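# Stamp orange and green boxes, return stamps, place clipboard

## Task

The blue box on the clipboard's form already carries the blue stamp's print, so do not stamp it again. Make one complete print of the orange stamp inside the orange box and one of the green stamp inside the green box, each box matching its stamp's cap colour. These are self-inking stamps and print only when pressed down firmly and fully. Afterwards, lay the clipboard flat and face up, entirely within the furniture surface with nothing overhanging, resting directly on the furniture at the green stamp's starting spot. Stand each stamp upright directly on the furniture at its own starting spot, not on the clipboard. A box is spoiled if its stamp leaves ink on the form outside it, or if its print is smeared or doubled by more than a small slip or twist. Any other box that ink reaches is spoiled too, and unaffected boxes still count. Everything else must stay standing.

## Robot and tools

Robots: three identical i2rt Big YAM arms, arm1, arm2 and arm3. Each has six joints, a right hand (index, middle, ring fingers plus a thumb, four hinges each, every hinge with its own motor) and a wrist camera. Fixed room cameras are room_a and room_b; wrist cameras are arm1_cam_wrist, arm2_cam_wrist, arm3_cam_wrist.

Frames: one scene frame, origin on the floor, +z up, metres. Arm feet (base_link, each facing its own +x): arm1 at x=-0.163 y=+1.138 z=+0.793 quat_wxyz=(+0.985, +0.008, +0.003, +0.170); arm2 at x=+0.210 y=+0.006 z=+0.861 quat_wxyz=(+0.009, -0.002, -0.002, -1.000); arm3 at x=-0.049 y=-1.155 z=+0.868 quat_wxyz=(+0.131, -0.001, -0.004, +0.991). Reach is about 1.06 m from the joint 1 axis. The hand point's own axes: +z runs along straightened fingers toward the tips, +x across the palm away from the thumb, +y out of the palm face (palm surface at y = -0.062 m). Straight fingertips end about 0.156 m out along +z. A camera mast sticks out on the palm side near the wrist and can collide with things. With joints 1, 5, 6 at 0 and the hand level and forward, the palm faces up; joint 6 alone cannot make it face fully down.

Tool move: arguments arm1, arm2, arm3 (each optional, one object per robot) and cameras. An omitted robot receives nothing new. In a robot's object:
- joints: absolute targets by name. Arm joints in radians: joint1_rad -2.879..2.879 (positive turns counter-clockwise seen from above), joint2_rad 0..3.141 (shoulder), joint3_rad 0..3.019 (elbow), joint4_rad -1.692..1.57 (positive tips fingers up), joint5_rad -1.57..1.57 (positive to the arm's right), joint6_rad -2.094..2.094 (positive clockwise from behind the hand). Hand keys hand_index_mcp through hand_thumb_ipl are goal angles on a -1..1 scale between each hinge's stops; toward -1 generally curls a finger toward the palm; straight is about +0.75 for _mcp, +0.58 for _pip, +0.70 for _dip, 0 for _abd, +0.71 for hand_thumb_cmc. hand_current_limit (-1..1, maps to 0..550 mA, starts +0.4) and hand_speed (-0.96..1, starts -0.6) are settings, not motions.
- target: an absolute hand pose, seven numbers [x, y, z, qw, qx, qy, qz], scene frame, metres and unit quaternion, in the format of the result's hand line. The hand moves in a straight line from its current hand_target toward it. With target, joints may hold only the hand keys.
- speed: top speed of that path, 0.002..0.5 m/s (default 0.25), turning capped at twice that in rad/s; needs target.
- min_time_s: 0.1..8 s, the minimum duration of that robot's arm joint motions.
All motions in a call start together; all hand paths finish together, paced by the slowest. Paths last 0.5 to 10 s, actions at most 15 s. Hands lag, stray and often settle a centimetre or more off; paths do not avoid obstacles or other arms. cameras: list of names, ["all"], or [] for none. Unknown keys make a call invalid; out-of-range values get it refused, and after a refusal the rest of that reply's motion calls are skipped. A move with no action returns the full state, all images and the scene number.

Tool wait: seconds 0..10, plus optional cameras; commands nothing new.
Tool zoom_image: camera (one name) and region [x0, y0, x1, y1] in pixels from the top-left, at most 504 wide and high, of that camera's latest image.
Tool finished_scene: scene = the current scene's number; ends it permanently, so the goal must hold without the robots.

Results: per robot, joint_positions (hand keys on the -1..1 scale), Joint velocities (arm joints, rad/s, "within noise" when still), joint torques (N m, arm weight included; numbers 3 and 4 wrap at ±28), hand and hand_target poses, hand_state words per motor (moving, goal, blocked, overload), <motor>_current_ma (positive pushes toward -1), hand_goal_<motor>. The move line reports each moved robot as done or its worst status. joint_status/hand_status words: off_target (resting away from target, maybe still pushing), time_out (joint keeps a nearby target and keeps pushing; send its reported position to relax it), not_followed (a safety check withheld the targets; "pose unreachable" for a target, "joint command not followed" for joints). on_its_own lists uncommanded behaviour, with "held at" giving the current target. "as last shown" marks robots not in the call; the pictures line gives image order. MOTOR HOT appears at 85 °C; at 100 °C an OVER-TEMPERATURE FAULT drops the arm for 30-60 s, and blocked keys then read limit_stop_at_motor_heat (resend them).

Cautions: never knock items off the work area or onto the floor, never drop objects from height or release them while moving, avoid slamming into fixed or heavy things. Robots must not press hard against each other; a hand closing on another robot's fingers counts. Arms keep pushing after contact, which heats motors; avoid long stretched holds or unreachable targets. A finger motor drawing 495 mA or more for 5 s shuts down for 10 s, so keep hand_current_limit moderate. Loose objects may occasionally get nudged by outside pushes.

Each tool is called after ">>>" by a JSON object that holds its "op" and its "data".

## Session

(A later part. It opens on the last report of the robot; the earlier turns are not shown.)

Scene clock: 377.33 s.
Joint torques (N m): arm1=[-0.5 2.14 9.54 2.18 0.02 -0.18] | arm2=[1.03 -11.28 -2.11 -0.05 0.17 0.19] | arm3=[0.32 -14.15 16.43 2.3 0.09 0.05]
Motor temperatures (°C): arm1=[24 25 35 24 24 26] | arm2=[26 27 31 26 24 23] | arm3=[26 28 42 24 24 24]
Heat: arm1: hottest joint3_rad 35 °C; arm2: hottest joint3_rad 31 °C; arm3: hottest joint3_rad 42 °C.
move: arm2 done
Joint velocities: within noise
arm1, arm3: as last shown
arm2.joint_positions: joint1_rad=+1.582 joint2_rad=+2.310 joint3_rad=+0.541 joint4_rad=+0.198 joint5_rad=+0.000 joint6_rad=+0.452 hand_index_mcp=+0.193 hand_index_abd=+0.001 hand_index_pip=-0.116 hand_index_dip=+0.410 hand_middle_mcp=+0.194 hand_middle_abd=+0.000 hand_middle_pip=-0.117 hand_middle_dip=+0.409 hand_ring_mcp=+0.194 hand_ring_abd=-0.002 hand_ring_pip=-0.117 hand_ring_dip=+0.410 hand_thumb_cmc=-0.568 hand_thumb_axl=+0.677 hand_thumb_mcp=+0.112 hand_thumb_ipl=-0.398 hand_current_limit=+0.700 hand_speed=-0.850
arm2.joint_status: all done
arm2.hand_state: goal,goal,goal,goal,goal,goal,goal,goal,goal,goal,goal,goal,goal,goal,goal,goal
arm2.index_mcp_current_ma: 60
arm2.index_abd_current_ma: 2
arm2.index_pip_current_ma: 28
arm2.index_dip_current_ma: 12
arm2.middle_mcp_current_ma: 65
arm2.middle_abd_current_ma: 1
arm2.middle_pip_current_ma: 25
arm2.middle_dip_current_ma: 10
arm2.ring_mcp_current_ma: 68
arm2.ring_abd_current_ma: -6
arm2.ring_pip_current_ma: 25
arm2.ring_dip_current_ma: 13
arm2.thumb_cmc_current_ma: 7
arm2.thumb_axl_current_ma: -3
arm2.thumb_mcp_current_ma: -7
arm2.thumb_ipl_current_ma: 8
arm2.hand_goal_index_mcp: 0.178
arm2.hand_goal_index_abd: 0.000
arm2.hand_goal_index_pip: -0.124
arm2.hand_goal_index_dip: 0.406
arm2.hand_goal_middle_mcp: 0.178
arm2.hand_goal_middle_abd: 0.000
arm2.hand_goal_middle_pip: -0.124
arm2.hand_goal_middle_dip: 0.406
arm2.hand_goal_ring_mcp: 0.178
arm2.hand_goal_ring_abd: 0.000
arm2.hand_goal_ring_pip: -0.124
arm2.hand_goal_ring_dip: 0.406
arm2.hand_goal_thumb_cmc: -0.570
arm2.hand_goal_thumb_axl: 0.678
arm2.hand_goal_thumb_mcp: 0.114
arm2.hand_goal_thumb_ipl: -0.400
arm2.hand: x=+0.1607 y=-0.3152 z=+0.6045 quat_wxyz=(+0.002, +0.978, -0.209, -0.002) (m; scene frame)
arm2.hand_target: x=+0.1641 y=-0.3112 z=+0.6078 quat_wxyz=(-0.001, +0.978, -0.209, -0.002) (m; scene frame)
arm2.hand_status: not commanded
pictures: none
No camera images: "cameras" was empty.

>>> {"op": "move", "data": {"arm2": {"joints": {"joint2_rad": 2.280, "joint3_rad": 0.524, "joint4_rad": 0.178}, "min_time_s": 0.8}, "cameras": ["arm2_cam_wrist"]}}

Scene clock: 378.50 s.
Joint torques (N m): arm1=[-0.5 2.14 9.57 2.21 0.02 -0.18] | arm2=[1.14 -11.22 -2.03 -0.06 0.17 0.19] | arm3=[0.38 -14.15 16.43 2.32 0.09 0.05]
Motor temperatures (°C): arm1=[24 25 35 24 24 26] | arm2=[26 27 31 26 24 23] | arm3=[26 28 42 24 24 24]
Heat: arm1: hottest joint3_rad 35 °C; arm2: hottest joint3_rad 31 °C; arm3: hottest joint3_rad 42 °C.
move: arm2 done
Joint velocities: within noise
arm1.joint_positions: joint1_rad=+0.489 joint2_rad=+0.629 joint3_rad=+1.427 joint4_rad=-1.426 joint5_rad=-0.106 joint6_rad=+1.194 hand_index_mcp=+0.754 hand_index_abd=+0.080 hand_index_pip=+0.577 hand_index_dip=+0.696 hand_middle_mcp=-0.881 hand_middle_abd=+0.001 hand_middle_pip=-0.298 hand_middle_dip=+0.696 hand_ring_mcp=+0.754 hand_ring_abd=-0.068 hand_ring_pip=+0.577 hand_ring_dip=+0.696 hand_thumb_cmc=+0.714 hand_thumb_axl=+0.677 hand_thumb_mcp=+0.225 hand_thumb_ipl=+0.168 hand_current_limit=+0.700 hand_speed=-0.880
arm1.joint_status: not commanded
arm1.hand_state: goal,goal,goal,goal,goal,goal,goal,goal,goal,goal,goal,goal,goal,goal,goal,goal
arm1.index_mcp_current_ma: 0
arm1.index_abd_current_ma: 0
arm1.index_pip_current_ma: 0
arm1.index_dip_current_ma: 0
arm1.middle_mcp_current_ma: 10
arm1.middle_abd_current_ma: 0
arm1.middle_pip_current_ma: 1
arm1.middle_dip_current_ma: 0
arm1.ring_mcp_current_ma: 0
arm1.ring_abd_current_ma: 11
arm1.ring_pip_current_ma: 0
arm1.ring_dip_current_ma: 0
arm1.thumb_cmc_current_ma: 0
arm1.thumb_axl_current_ma: 0
arm1.thumb_mcp_current_ma: 0
arm1.thumb_ipl_current_ma: 0
arm1.hand_goal_index_mcp: 0.754
arm1.hand_goal_index_abd: 0.080
arm1.hand_goal_index_pip: 0.576
arm1.hand_goal_index_dip: 0.696
arm1.hand_goal_middle_mcp: -0.890
arm1.hand_goal_middle_abd: 0.000
arm1.hand_goal_middle_pip: -0.300
arm1.hand_goal_middle_dip: 0.696
arm1.hand_goal_ring_mcp: 0.754
arm1.hand_goal_ring_abd: -0.080
arm1.hand_goal_ring_pip: 0.576
arm1.hand_goal_ring_dip: 0.696
arm1.hand_goal_thumb_cmc: 0.714
arm1.hand_goal_thumb_axl: 0.678
arm1.hand_goal_thumb_mcp: 0.226
arm1.hand_goal_thumb_ipl: 0.168
arm1.hand: x=+0.0504 y=+1.2573 z=+1.3325 quat_wxyz=(-0.155, +0.719, +0.521, +0.432) (m; scene frame)
arm1.hand_target: x=+0.0476 y=+1.2580 z=+1.3424 quat_wxyz=(-0.160, +0.712, +0.523, +0.441) (m; scene frame)
arm1.hand_status: not commanded
arm2.joint_positions: joint1_rad=+1.582 joint2_rad=+2.293 joint3_rad=+0.535 joint4_rad=+0.188 joint5_rad=+0.000 joint6_rad=+0.452 hand_index_mcp=+0.193 hand_index_abd=+0.001 hand_index_pip=-0.116 hand_index_dip=+0.410 hand_middle_mcp=+0.194 hand_middle_abd=+0.000 hand_middle_pip=-0.117 hand_middle_dip=+0.409 hand_ring_mcp=+0.194 hand_ring_abd=-0.002 hand_ring_pip=-0.117 hand_ring_dip=+0.410 hand_thumb_cmc=-0.568 hand_thumb_axl=+0.677 hand_thumb_mcp=+0.112 hand_thumb_ipl=-0.398 hand_current_limit=+0.700 hand_speed=-0.850
arm2.joint_status: all done
arm2.hand_state: goal,goal,goal,goal,goal,goal,goal,goal,goal,goal,goal,goal,goal,goal,goal,goal
arm2.index_mcp_current_ma: 60
arm2.index_abd_current_ma: 2
arm2.index_pip_current_ma: 28
arm2.index_dip_current_ma: 12
arm2.middle_mcp_current_ma: 65
arm2.middle_abd_current_ma: 1
arm2.middle_pip_current_ma: 25
arm2.middle_dip_current_ma: 10
arm2.ring_mcp_current_ma: 68
arm2.ring_abd_current_ma: -6
arm2.ring_pip_current_ma: 25
arm2.ring_dip_current_ma: 13
arm2.thumb_cmc_current_ma: 7
arm2.thumb_axl_current_ma: -3
arm2.thumb_mcp_current_ma: -7
arm2.thumb_ipl_current_ma: 8
arm2.hand_goal_index_mcp: 0.178
arm2.hand_goal_index_abd: 0.000
arm2.hand_goal_index_pip: -0.124
arm2.hand_goal_index_dip: 0.406
arm2.hand_goal_middle_mcp: 0.178
arm2.hand_goal_middle_abd: 0.000
arm2.hand_goal_middle_pip: -0.124
arm2.hand_goal_middle_dip: 0.406
arm2.hand_goal_ring_mcp: 0.178
arm2.hand_goal_ring_abd: 0.000
arm2.hand_goal_ring_pip: -0.124
arm2.hand_goal_ring_dip: 0.406
arm2.hand_goal_thumb_cmc: -0.570
arm2.hand_goal_thumb_axl: 0.678
arm2.hand_goal_thumb_mcp: 0.114
arm2.hand_goal_thumb_ipl: -0.400
arm2.hand: x=+0.1608 y=-0.3159 z=+0.6091 quat_wxyz=(+0.003, +0.978, -0.209, -0.001) (m; scene frame)
arm2.hand_target: x=+0.1641 y=-0.3116 z=+0.6123 quat_wxyz=(-0.001, +0.978, -0.209, -0.002) (m; scene frame)
arm2.hand_status: not commanded
arm3: as last shown
pictures: arm2_cam_wrist
Images, in order (width x height): arm2_cam_wrist 672x504.

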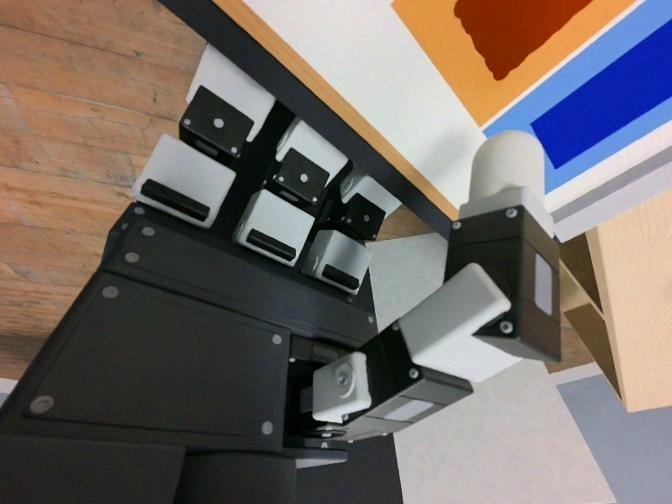

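>>> {"op": "move", "data": {"arm2": {"joints": {"joint2_rad": 2.268, "joint3_rad": 0.519, "joint4_rad": 0.171}, "min_time_s": 0.8}, "cameras": []}}

Scene clock: 379.70 s.
Joint torques (N m): arm1=[-0.62 2.14 9.55 2.19 0.02 -0.17] | arm2=[1.08 -11.16 -1.95 -0.13 0.16 0.19] | arm3=[0.32 -14.15 16.43 2.3 0.09 0.05]
Motor temperatures (°C): arm1=[24 25 35 24 24 26] | arm2=[26 27 31 26 24 23] | arm3=[26 28 42 24 24 24]
Heat: arm1: hottest joint3_rad 35 °C; arm2: hottest joint3_rad 31 °C; arm3: hottest joint3_rad 42 °C.
move: arm2 done
Joint velocities: within noise
arm1, arm3: as last shown
arm2.joint_positions: joint1_rad=+1.582 joint2_rad=+2.281 joint3_rad=+0.529 joint4_rad=+0.182 joint5_rad=+0.000 joint6_rad=+0.452 hand_index_mcp=+0.193 hand_index_abd=+0.001 hand_index_pip=-0.116 hand_index_dip=+0.410 hand_middle_mcp=+0.194 hand_middle_abd=+0.000 hand_middle_pip=-0.117 hand_middle_dip=+0.409 hand_ring_mcp=+0.194 hand_ring_abd=-0.002 hand_ring_pip=-0.117 hand_ring_dip=+0.410 hand_thumb_cmc=-0.568 hand_thumb_axl=+0.677 hand_thumb_mcp=+0.112 hand_thumb_ipl=-0.398 hand_current_limit=+0.700 hand_speed=-0.850
arm2.joint_status: all done
arm2.hand_state: goal,goal,goal,goal,goal,goal,goal,goal,goal,goal,goal,goal,goal,goal,goal,goal
arm2.index_mcp_current_ma: 60
arm2.index_abd_current_ma: 2
arm2.index_pip_current_ma: 28
arm2.index_dip_current_ma: 12
arm2.middle_mcp_current_ma: 65
arm2.middle_abd_current_ma: 1
arm2.middle_pip_current_ma: 25
arm2.middle_dip_current_ma: 10
arm2.ring_mcp_current_ma: 68
arm2.ring_abd_current_ma: -6
arm2.ring_pip_current_ma: 25
arm2.ring_dip_current_ma: 13
arm2.thumb_cmc_current_ma: 7
arm2.thumb_axl_current_ma: -3
arm2.thumb_mcp_current_ma: -7
arm2.thumb_ipl_current_ma: 8
arm2.hand_goal_index_mcp: 0.178
arm2.hand_goal_index_abd: 0.000
arm2.hand_goal_index_pip: -0.124
arm2.hand_goal_index_dip: 0.406
arm2.hand_goal_middle_mcp: 0.178
arm2.hand_goal_middle_abd: 0.000
arm2.hand_goal_middle_pip: -0.124
arm2.hand_goal_middle_dip: 0.406
arm2.hand_goal_ring_mcp: 0.178
arm2.hand_goal_ring_abd: 0.000
arm2.hand_goal_ring_pip: -0.124
arm2.hand_goal_ring_dip: 0.406
arm2.hand_goal_thumb_cmc: -0.570
arm2.hand_goal_thumb_axl: 0.678
arm2.hand_goal_thumb_mcp: 0.114
arm2.hand_goal_thumb_ipl: -0.400
arm2.hand: x=+0.1608 y=-0.3155 z=+0.6122 quat_wxyz=(+0.003, +0.978, -0.209, -0.001) (m; scene frame)
arm2.hand_target: x=+0.1641 y=-0.3110 z=+0.6153 quat_wxyz=(-0.001, +0.978, -0.209, -0.002) (m; scene frame)
arm2.hand_status: not commanded
pictures: none
No camera images: "cameras" was empty.

>>> {"op": "move", "data": {"arm2": {"joints": {"joint2_rad": 2.256, "joint3_rad": 0.514, "joint4_rad": 0.164}, "min_time_s": 0.8}, "cameras": ["arm2_cam_wrist"]}}

Scene clock: 380.87 s.
Joint torques (N m): arm1=[-0.5 2.08 9.55 2.19 0.03 -0.18] | arm2=[1.08 -11.46 -2.06 -0.03 0.17 0.19] | arm3=[0.38 -14.15 16.43 2.32 0.09 0.05]
Motor temperatures (°C): arm1=[24 25 35 24 24 26] | arm2=[26 26 31 26 24 23] | arm3=[26 28 42 24 24 24]
Heat: arm1: hottest joint3_rad 35 °C; arm2: hottest joint3_rad 31 °C; arm3: hottest joint3_rad 42 °C.
move: arm2 done
Joint velocities: within noise
arm1, arm3: as last shown
arm2.joint_positions: joint1_rad=+1.582 joint2_rad=+2.273 joint3_rad=+0.526 joint4_rad=+0.172 joint5_rad=+0.000 joint6_rad=+0.452 hand_index_mcp=+0.193 hand_index_abd=+0.001 hand_index_pip=-0.116 hand_index_dip=+0.410 hand_middle_mcp=+0.194 hand_middle_abd=+0.000 hand_middle_pip=-0.117 hand_middle_dip=+0.409 hand_ring_mcp=+0.194 hand_ring_abd=-0.002 hand_ring_pip=-0.117 hand_ring_dip=+0.410 hand_thumb_cmc=-0.568 hand_thumb_axl=+0.677 hand_thumb_mcp=+0.112 hand_thumb_ipl=-0.398 hand_current_limit=+0.700 hand_speed=-0.850
arm2.joint_status: all done
arm2.hand_state: goal,goal,goal,goal,goal,goal,goal,goal,goal,goal,goal,goal,goal,goal,goal,goal
arm2.index_mcp_current_ma: 60
arm2.index_abd_current_ma: 2
arm2.index_pip_current_ma: 28
arm2.index_dip_current_ma: 12
arm2.middle_mcp_current_ma: 65
arm2.middle_abd_current_ma: 1
arm2.middle_pip_current_ma: 25
arm2.middle_dip_current_ma: 10
arm2.ring_mcp_current_ma: 68
arm2.ring_abd_current_ma: -5
arm2.ring_pip_current_ma: 25
arm2.ring_dip_current_ma: 13
arm2.thumb_cmc_current_ma: 7
arm2.thumb_axl_current_ma: -3
arm2.thumb_mcp_current_ma: -7
arm2.thumb_ipl_current_ma: 8
arm2.hand_goal_index_mcp: 0.178
arm2.hand_goal_index_abd: 0.000
arm2.hand_goal_index_pip: -0.124
arm2.hand_goal_index_dip: 0.406
arm2.hand_goal_middle_mcp: 0.178
arm2.hand_goal_middle_abd: 0.000
arm2.hand_goal_middle_pip: -0.124
arm2.hand_goal_middle_dip: 0.406
arm2.hand_goal_ring_mcp: 0.178
arm2.hand_goal_ring_abd: 0.000
arm2.hand_goal_ring_pip: -0.124
arm2.hand_goal_ring_dip: 0.406
arm2.hand_goal_thumb_cmc: -0.570
arm2.hand_goal_thumb_axl: 0.678
arm2.hand_goal_thumb_mcp: 0.114
arm2.hand_goal_thumb_ipl: -0.400
arm2.hand: x=+0.1607 y=-0.3140 z=+0.6138 quat_wxyz=(+0.001, +0.978, -0.210, -0.002) (m; scene frame)
arm2.hand_target: x=+0.1641 y=-0.3108 z=+0.6184 quat_wxyz=(-0.001, +0.978, -0.209, -0.002) (m; scene frame)
arm2.hand_status: not commanded
pictures: arm2_cam_wrist
Images, in order (width x height): arm2_cam_wrist 672x504.

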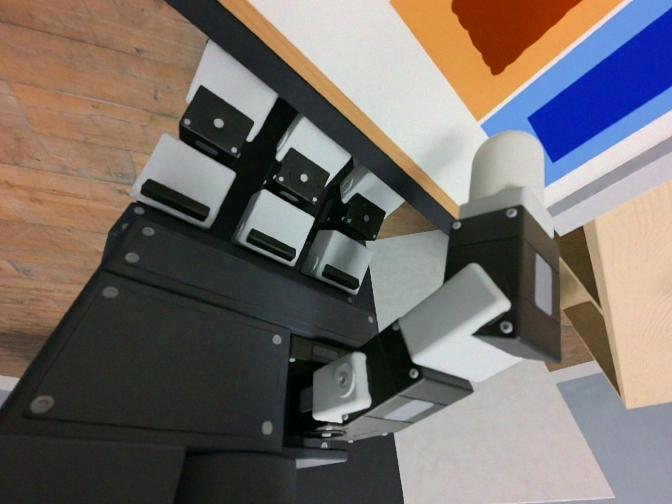

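>>> {"op": "move", "data": {"arm2": {"joints": {"hand_thumb_mcp": -0.1115, "hand_thumb_ipl": -0.373, "hand_speed": -0.93}}, "cameras": ["arm2_cam_wrist"]}}

Scene clock: 383.43 s.
Joint torques (N m): arm1=[-0.5 2.08 9.55 2.19 0.03 -0.17] | arm2=[1.03 -11.46 -2.06 -0.02 0.16 0.19] | arm3=[0.38 -14.15 16.43 2.32 0.09 0.05]
Motor temperatures (°C): arm1=[24 25 35 24 24 26] | arm2=[26 26 31 26 24 23] | arm3=[26 28 42 24 24 24]
Heat: arm1: hottest joint3_rad 35 °C; arm2: hottest joint3_rad 31 °C; arm3: hottest joint3_rad 42 °C.
move: arm2 done
Joint velocities: within noise
arm1, arm3: as last shown
arm2.joint_positions: joint1_rad=+1.582 joint2_rad=+2.273 joint3_rad=+0.526 joint4_rad=+0.172 joint5_rad=+0.000 joint6_rad=+0.452 hand_index_mcp=+0.193 hand_index_abd=+0.001 hand_index_pip=-0.116 hand_index_dip=+0.410 hand_middle_mcp=+0.194 hand_middle_abd=+0.000 hand_middle_pip=-0.117 hand_middle_dip=+0.409 hand_ring_mcp=+0.194 hand_ring_abd=-0.002 hand_ring_pip=-0.117 hand_ring_dip=+0.410 hand_thumb_cmc=-0.568 hand_thumb_axl=+0.677 hand_thumb_mcp=-0.113 hand_thumb_ipl=-0.375 hand_current_limit=+0.700 hand_speed=-0.930
arm2.joint_status: all done
arm2.hand_state: goal,goal,goal,goal,goal,goal,goal,goal,goal,goal,goal,goal,goal,goal,goal,goal
arm2.index_mcp_current_ma: 60
arm2.index_abd_current_ma: 2
arm2.index_pip_current_ma: 28
arm2.index_dip_current_ma: 12
arm2.middle_mcp_current_ma: 65
arm2.middle_abd_current_ma: 1
arm2.middle_pip_current_ma: 25
arm2.middle_dip_current_ma: 10
arm2.ring_mcp_current_ma: 68
arm2.ring_abd_current_ma: -5
arm2.ring_pip_current_ma: 25
arm2.ring_dip_current_ma: 13
arm2.thumb_cmc_current_ma: 7
arm2.thumb_axl_current_ma: -3
arm2.thumb_mcp_current_ma: -3
arm2.thumb_ipl_current_ma: -12
arm2.hand_goal_index_mcp: 0.178
arm2.hand_goal_index_abd: 0.000
arm2.hand_goal_index_pip: -0.124
arm2.hand_goal_index_dip: 0.406
arm2.hand_goal_middle_mcp: 0.178
arm2.hand_goal_middle_abd: 0.000
arm2.hand_goal_middle_pip: -0.124
arm2.hand_goal_middle_dip: 0.406
arm2.hand_goal_ring_mcp: 0.178
arm2.hand_goal_ring_abd: 0.000
arm2.hand_goal_ring_pip: -0.124
arm2.hand_goal_ring_dip: 0.406
arm2.hand_goal_thumb_cmc: -0.570
arm2.hand_goal_thumb_axl: 0.678
arm2.hand_goal_thumb_mcp: -0.112
arm2.hand_goal_thumb_ipl: -0.372
arm2.hand: x=+0.1607 y=-0.3140 z=+0.6138 quat_wxyz=(+0.001, +0.978, -0.210, -0.002) (m; scene frame)
arm2.hand_target: x=+0.1641 y=-0.3108 z=+0.6184 quat_wxyz=(-0.001, +0.978, -0.209, -0.002) (m; scene frame)
arm2.hand_status: not commanded
pictures: arm2_cam_wrist
Images, in order (width x height): arm2_cam_wrist 672x504.

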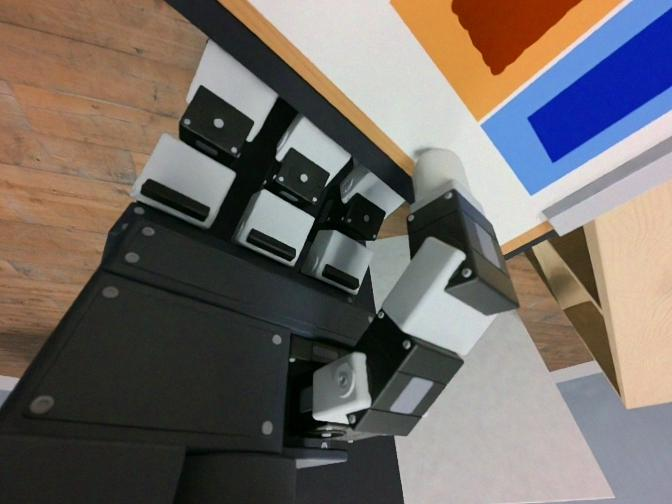

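>>> {"op": "move", "data": {"arm2": {"joints": {"hand_thumb_mcp": -0.17, "hand_thumb_ipl": -0.373}}, "cameras": []}}

Scene clock: 384.30 s.
Joint torques (N m): arm1=[-0.62 2.14 9.54 2.21 0.02 -0.17] | arm2=[1.08 -11.46 -2.09 -0.02 0.16 0.19] | arm3=[0.38 -14.1 16.42 2.32 0.09 0.05]
Motor temperatures (°C): arm1=[24 25 35 24 24 26] | arm2=[26 26 31 26 24 23] | arm3=[26 28 42 24 24 24]
Heat: arm1: hottest joint3_rad 35 °C; arm2: hottest joint3_rad 31 °C; arm3: hottest joint3_rad 42 °C.
move: arm2 done
Joint velocities: within noise
arm1, arm3: as last shown
arm2.joint_positions: joint1_rad=+1.582 joint2_rad=+2.273 joint3_rad=+0.526 joint4_rad=+0.172 joint5_rad=+0.000 joint6_rad=+0.452 hand_index_mcp=+0.193 hand_index_abd=+0.001 hand_index_pip=-0.116 hand_index_dip=+0.410 hand_middle_mcp=+0.194 hand_middle_abd=+0.000 hand_middle_pip=-0.117 hand_middle_dip=+0.409 hand_ring_mcp=+0.194 hand_ring_abd=-0.002 hand_ring_pip=-0.117 hand_ring_dip=+0.410 hand_thumb_cmc=-0.568 hand_thumb_axl=+0.677 hand_thumb_mcp=-0.170 hand_thumb_ipl=-0.374 hand_current_limit=+0.700 hand_speed=-0.930
arm2.joint_status: all done
arm2.hand_state: goal,goal,goal,goal,goal,goal,goal,goal,goal,goal,goal,goal,goal,goal,goal,goal
arm2.index_mcp_current_ma: 60
arm2.index_abd_current_ma: 2
arm2.index_pip_current_ma: 28
arm2.index_dip_current_ma: 12
arm2.middle_mcp_current_ma: 65
arm2.middle_abd_current_ma: 1
arm2.middle_pip_current_ma: 25
arm2.middle_dip_current_ma: 10
arm2.ring_mcp_current_ma: 68
arm2.ring_abd_current_ma: -5
arm2.ring_pip_current_ma: 25
arm2.ring_dip_current_ma: 13
arm2.thumb_cmc_current_ma: 7
arm2.thumb_axl_current_ma: -3
arm2.thumb_mcp_current_ma: 1
arm2.thumb_ipl_current_ma: -9
arm2.hand_goal_index_mcp: 0.178
arm2.hand_goal_index_abd: 0.000
arm2.hand_goal_index_pip: -0.124
arm2.hand_goal_index_dip: 0.406
arm2.hand_goal_middle_mcp: 0.178
arm2.hand_goal_middle_abd: 0.000
arm2.hand_goal_middle_pip: -0.124
arm2.hand_goal_middle_dip: 0.406
arm2.hand_goal_ring_mcp: 0.178
arm2.hand_goal_ring_abd: 0.000
arm2.hand_goal_ring_pip: -0.124
arm2.hand_goal_ring_dip: 0.406
arm2.hand_goal_thumb_cmc: -0.570
arm2.hand_goal_thumb_axl: 0.678
arm2.hand_goal_thumb_mcp: -0.170
arm2.hand_goal_thumb_ipl: -0.372
arm2.hand: x=+0.1607 y=-0.3140 z=+0.6138 quat_wxyz=(+0.001, +0.978, -0.210, -0.002) (m; scene frame)
arm2.hand_target: x=+0.1641 y=-0.3108 z=+0.6184 quat_wxyz=(-0.001, +0.978, -0.209, -0.002) (m; scene frame)
arm2.hand_status: not commanded
pictures: none
No camera images: "cameras" was empty.

>>> {"op": "move", "data": {"arm2": {"joints": {"hand_thumb_mcp": -0.2465, "hand_thumb_ipl": -0.373}}, "cameras": ["arm2_cam_wrist"]}}

Scene clock: 385.17 s.
Joint torques (N m): arm1=[-0.5 2.14 9.55 2.22 0.02 -0.18] | arm2=[1.03 -11.46 -2.06 -0.03 0.16 0.19] | arm3=[0.38 -14.15 16.42 2.32 0.09 0.05]
Motor temperatures (°C): arm1=[24 25 35 24 24 26] | arm2=[26 26 31 26 24 23] | arm3=[26 28 42 24 24 24]
Heat: arm1: hottest joint3_rad 35 °C; arm2: hottest joint3_rad 31 °C; arm3: hottest joint3_rad 42 °C.
move: arm2 off_target
Joint velocities: within noise
arm1, arm3: as last shown
arm2.joint_positions: joint1_rad=+1.582 joint2_rad=+2.273 joint3_rad=+0.526 joint4_rad=+0.172 joint5_rad=+0.000 joint6_rad=+0.452 hand_index_mcp=+0.197 hand_index_abd=+0.001 hand_index_pip=-0.115 hand_index_dip=+0.410 hand_middle_mcp=+0.197 hand_middle_abd=+0.000 hand_middle_pip=-0.116 hand_middle_dip=+0.409 hand_ring_mcp=+0.198 hand_ring_abd=-0.002 hand_ring_pip=-0.117 hand_ring_dip=+0.410 hand_thumb_cmc=-0.568 hand_thumb_axl=+0.677 hand_thumb_mcp=-0.199 hand_thumb_ipl=-0.363 hand_current_limit=+0.700 hand_speed=-0.930
arm2.joint_status: hand_thumb_mcp off_target (ended at -0.199, target -0.246); the others done
arm2.hand_state: goal,goal,goal,goal,goal,goal,goal,goal,blocked,goal,goal,goal,goal,goal,blocked,goal
arm2.index_mcp_current_ma: 78
arm2.index_abd_current_ma: 2
arm2.index_pip_current_ma: 34
arm2.index_dip_current_ma: 12
arm2.middle_mcp_current_ma: 82
arm2.middle_abd_current_ma: 1
arm2.middle_pip_current_ma: 31
arm2.middle_dip_current_ma: 10
arm2.ring_mcp_current_ma: 86
arm2.ring_abd_current_ma: -5
arm2.ring_pip_current_ma: 27
arm2.ring_dip_current_ma: 13
arm2.thumb_cmc_current_ma: 7
arm2.thumb_axl_current_ma: -3
arm2.thumb_mcp_current_ma: 263
arm2.thumb_ipl_current_ma: 48
arm2.hand_goal_index_mcp: 0.178
arm2.hand_goal_index_abd: 0.000
arm2.hand_goal_index_pip: -0.124
arm2.hand_goal_index_dip: 0.406
arm2.hand_goal_middle_mcp: 0.178
arm2.hand_goal_middle_abd: 0.000
arm2.hand_goal_middle_pip: -0.124
arm2.hand_goal_middle_dip: 0.406
arm2.hand_goal_ring_mcp: 0.178
arm2.hand_goal_ring_abd: 0.000
arm2.hand_goal_ring_pip: -0.124
arm2.hand_goal_ring_dip: 0.406
arm2.hand_goal_thumb_cmc: -0.570
arm2.hand_goal_thumb_axl: 0.678
arm2.hand_goal_thumb_mcp: -0.246
arm2.hand_goal_thumb_ipl: -0.372
arm2.hand: x=+0.1607 y=-0.3142 z=+0.6140 quat_wxyz=(+0.001, +0.978, -0.210, -0.002) (m; scene frame)
arm2.hand_target: x=+0.1641 y=-0.3108 z=+0.6184 quat_wxyz=(-0.001, +0.978, -0.209, -0.002) (m; scene frame)
arm2.hand_status: not commanded
pictures: arm2_cam_wrist
Images, in order (width x height): arm2_cam_wrist 672x504.

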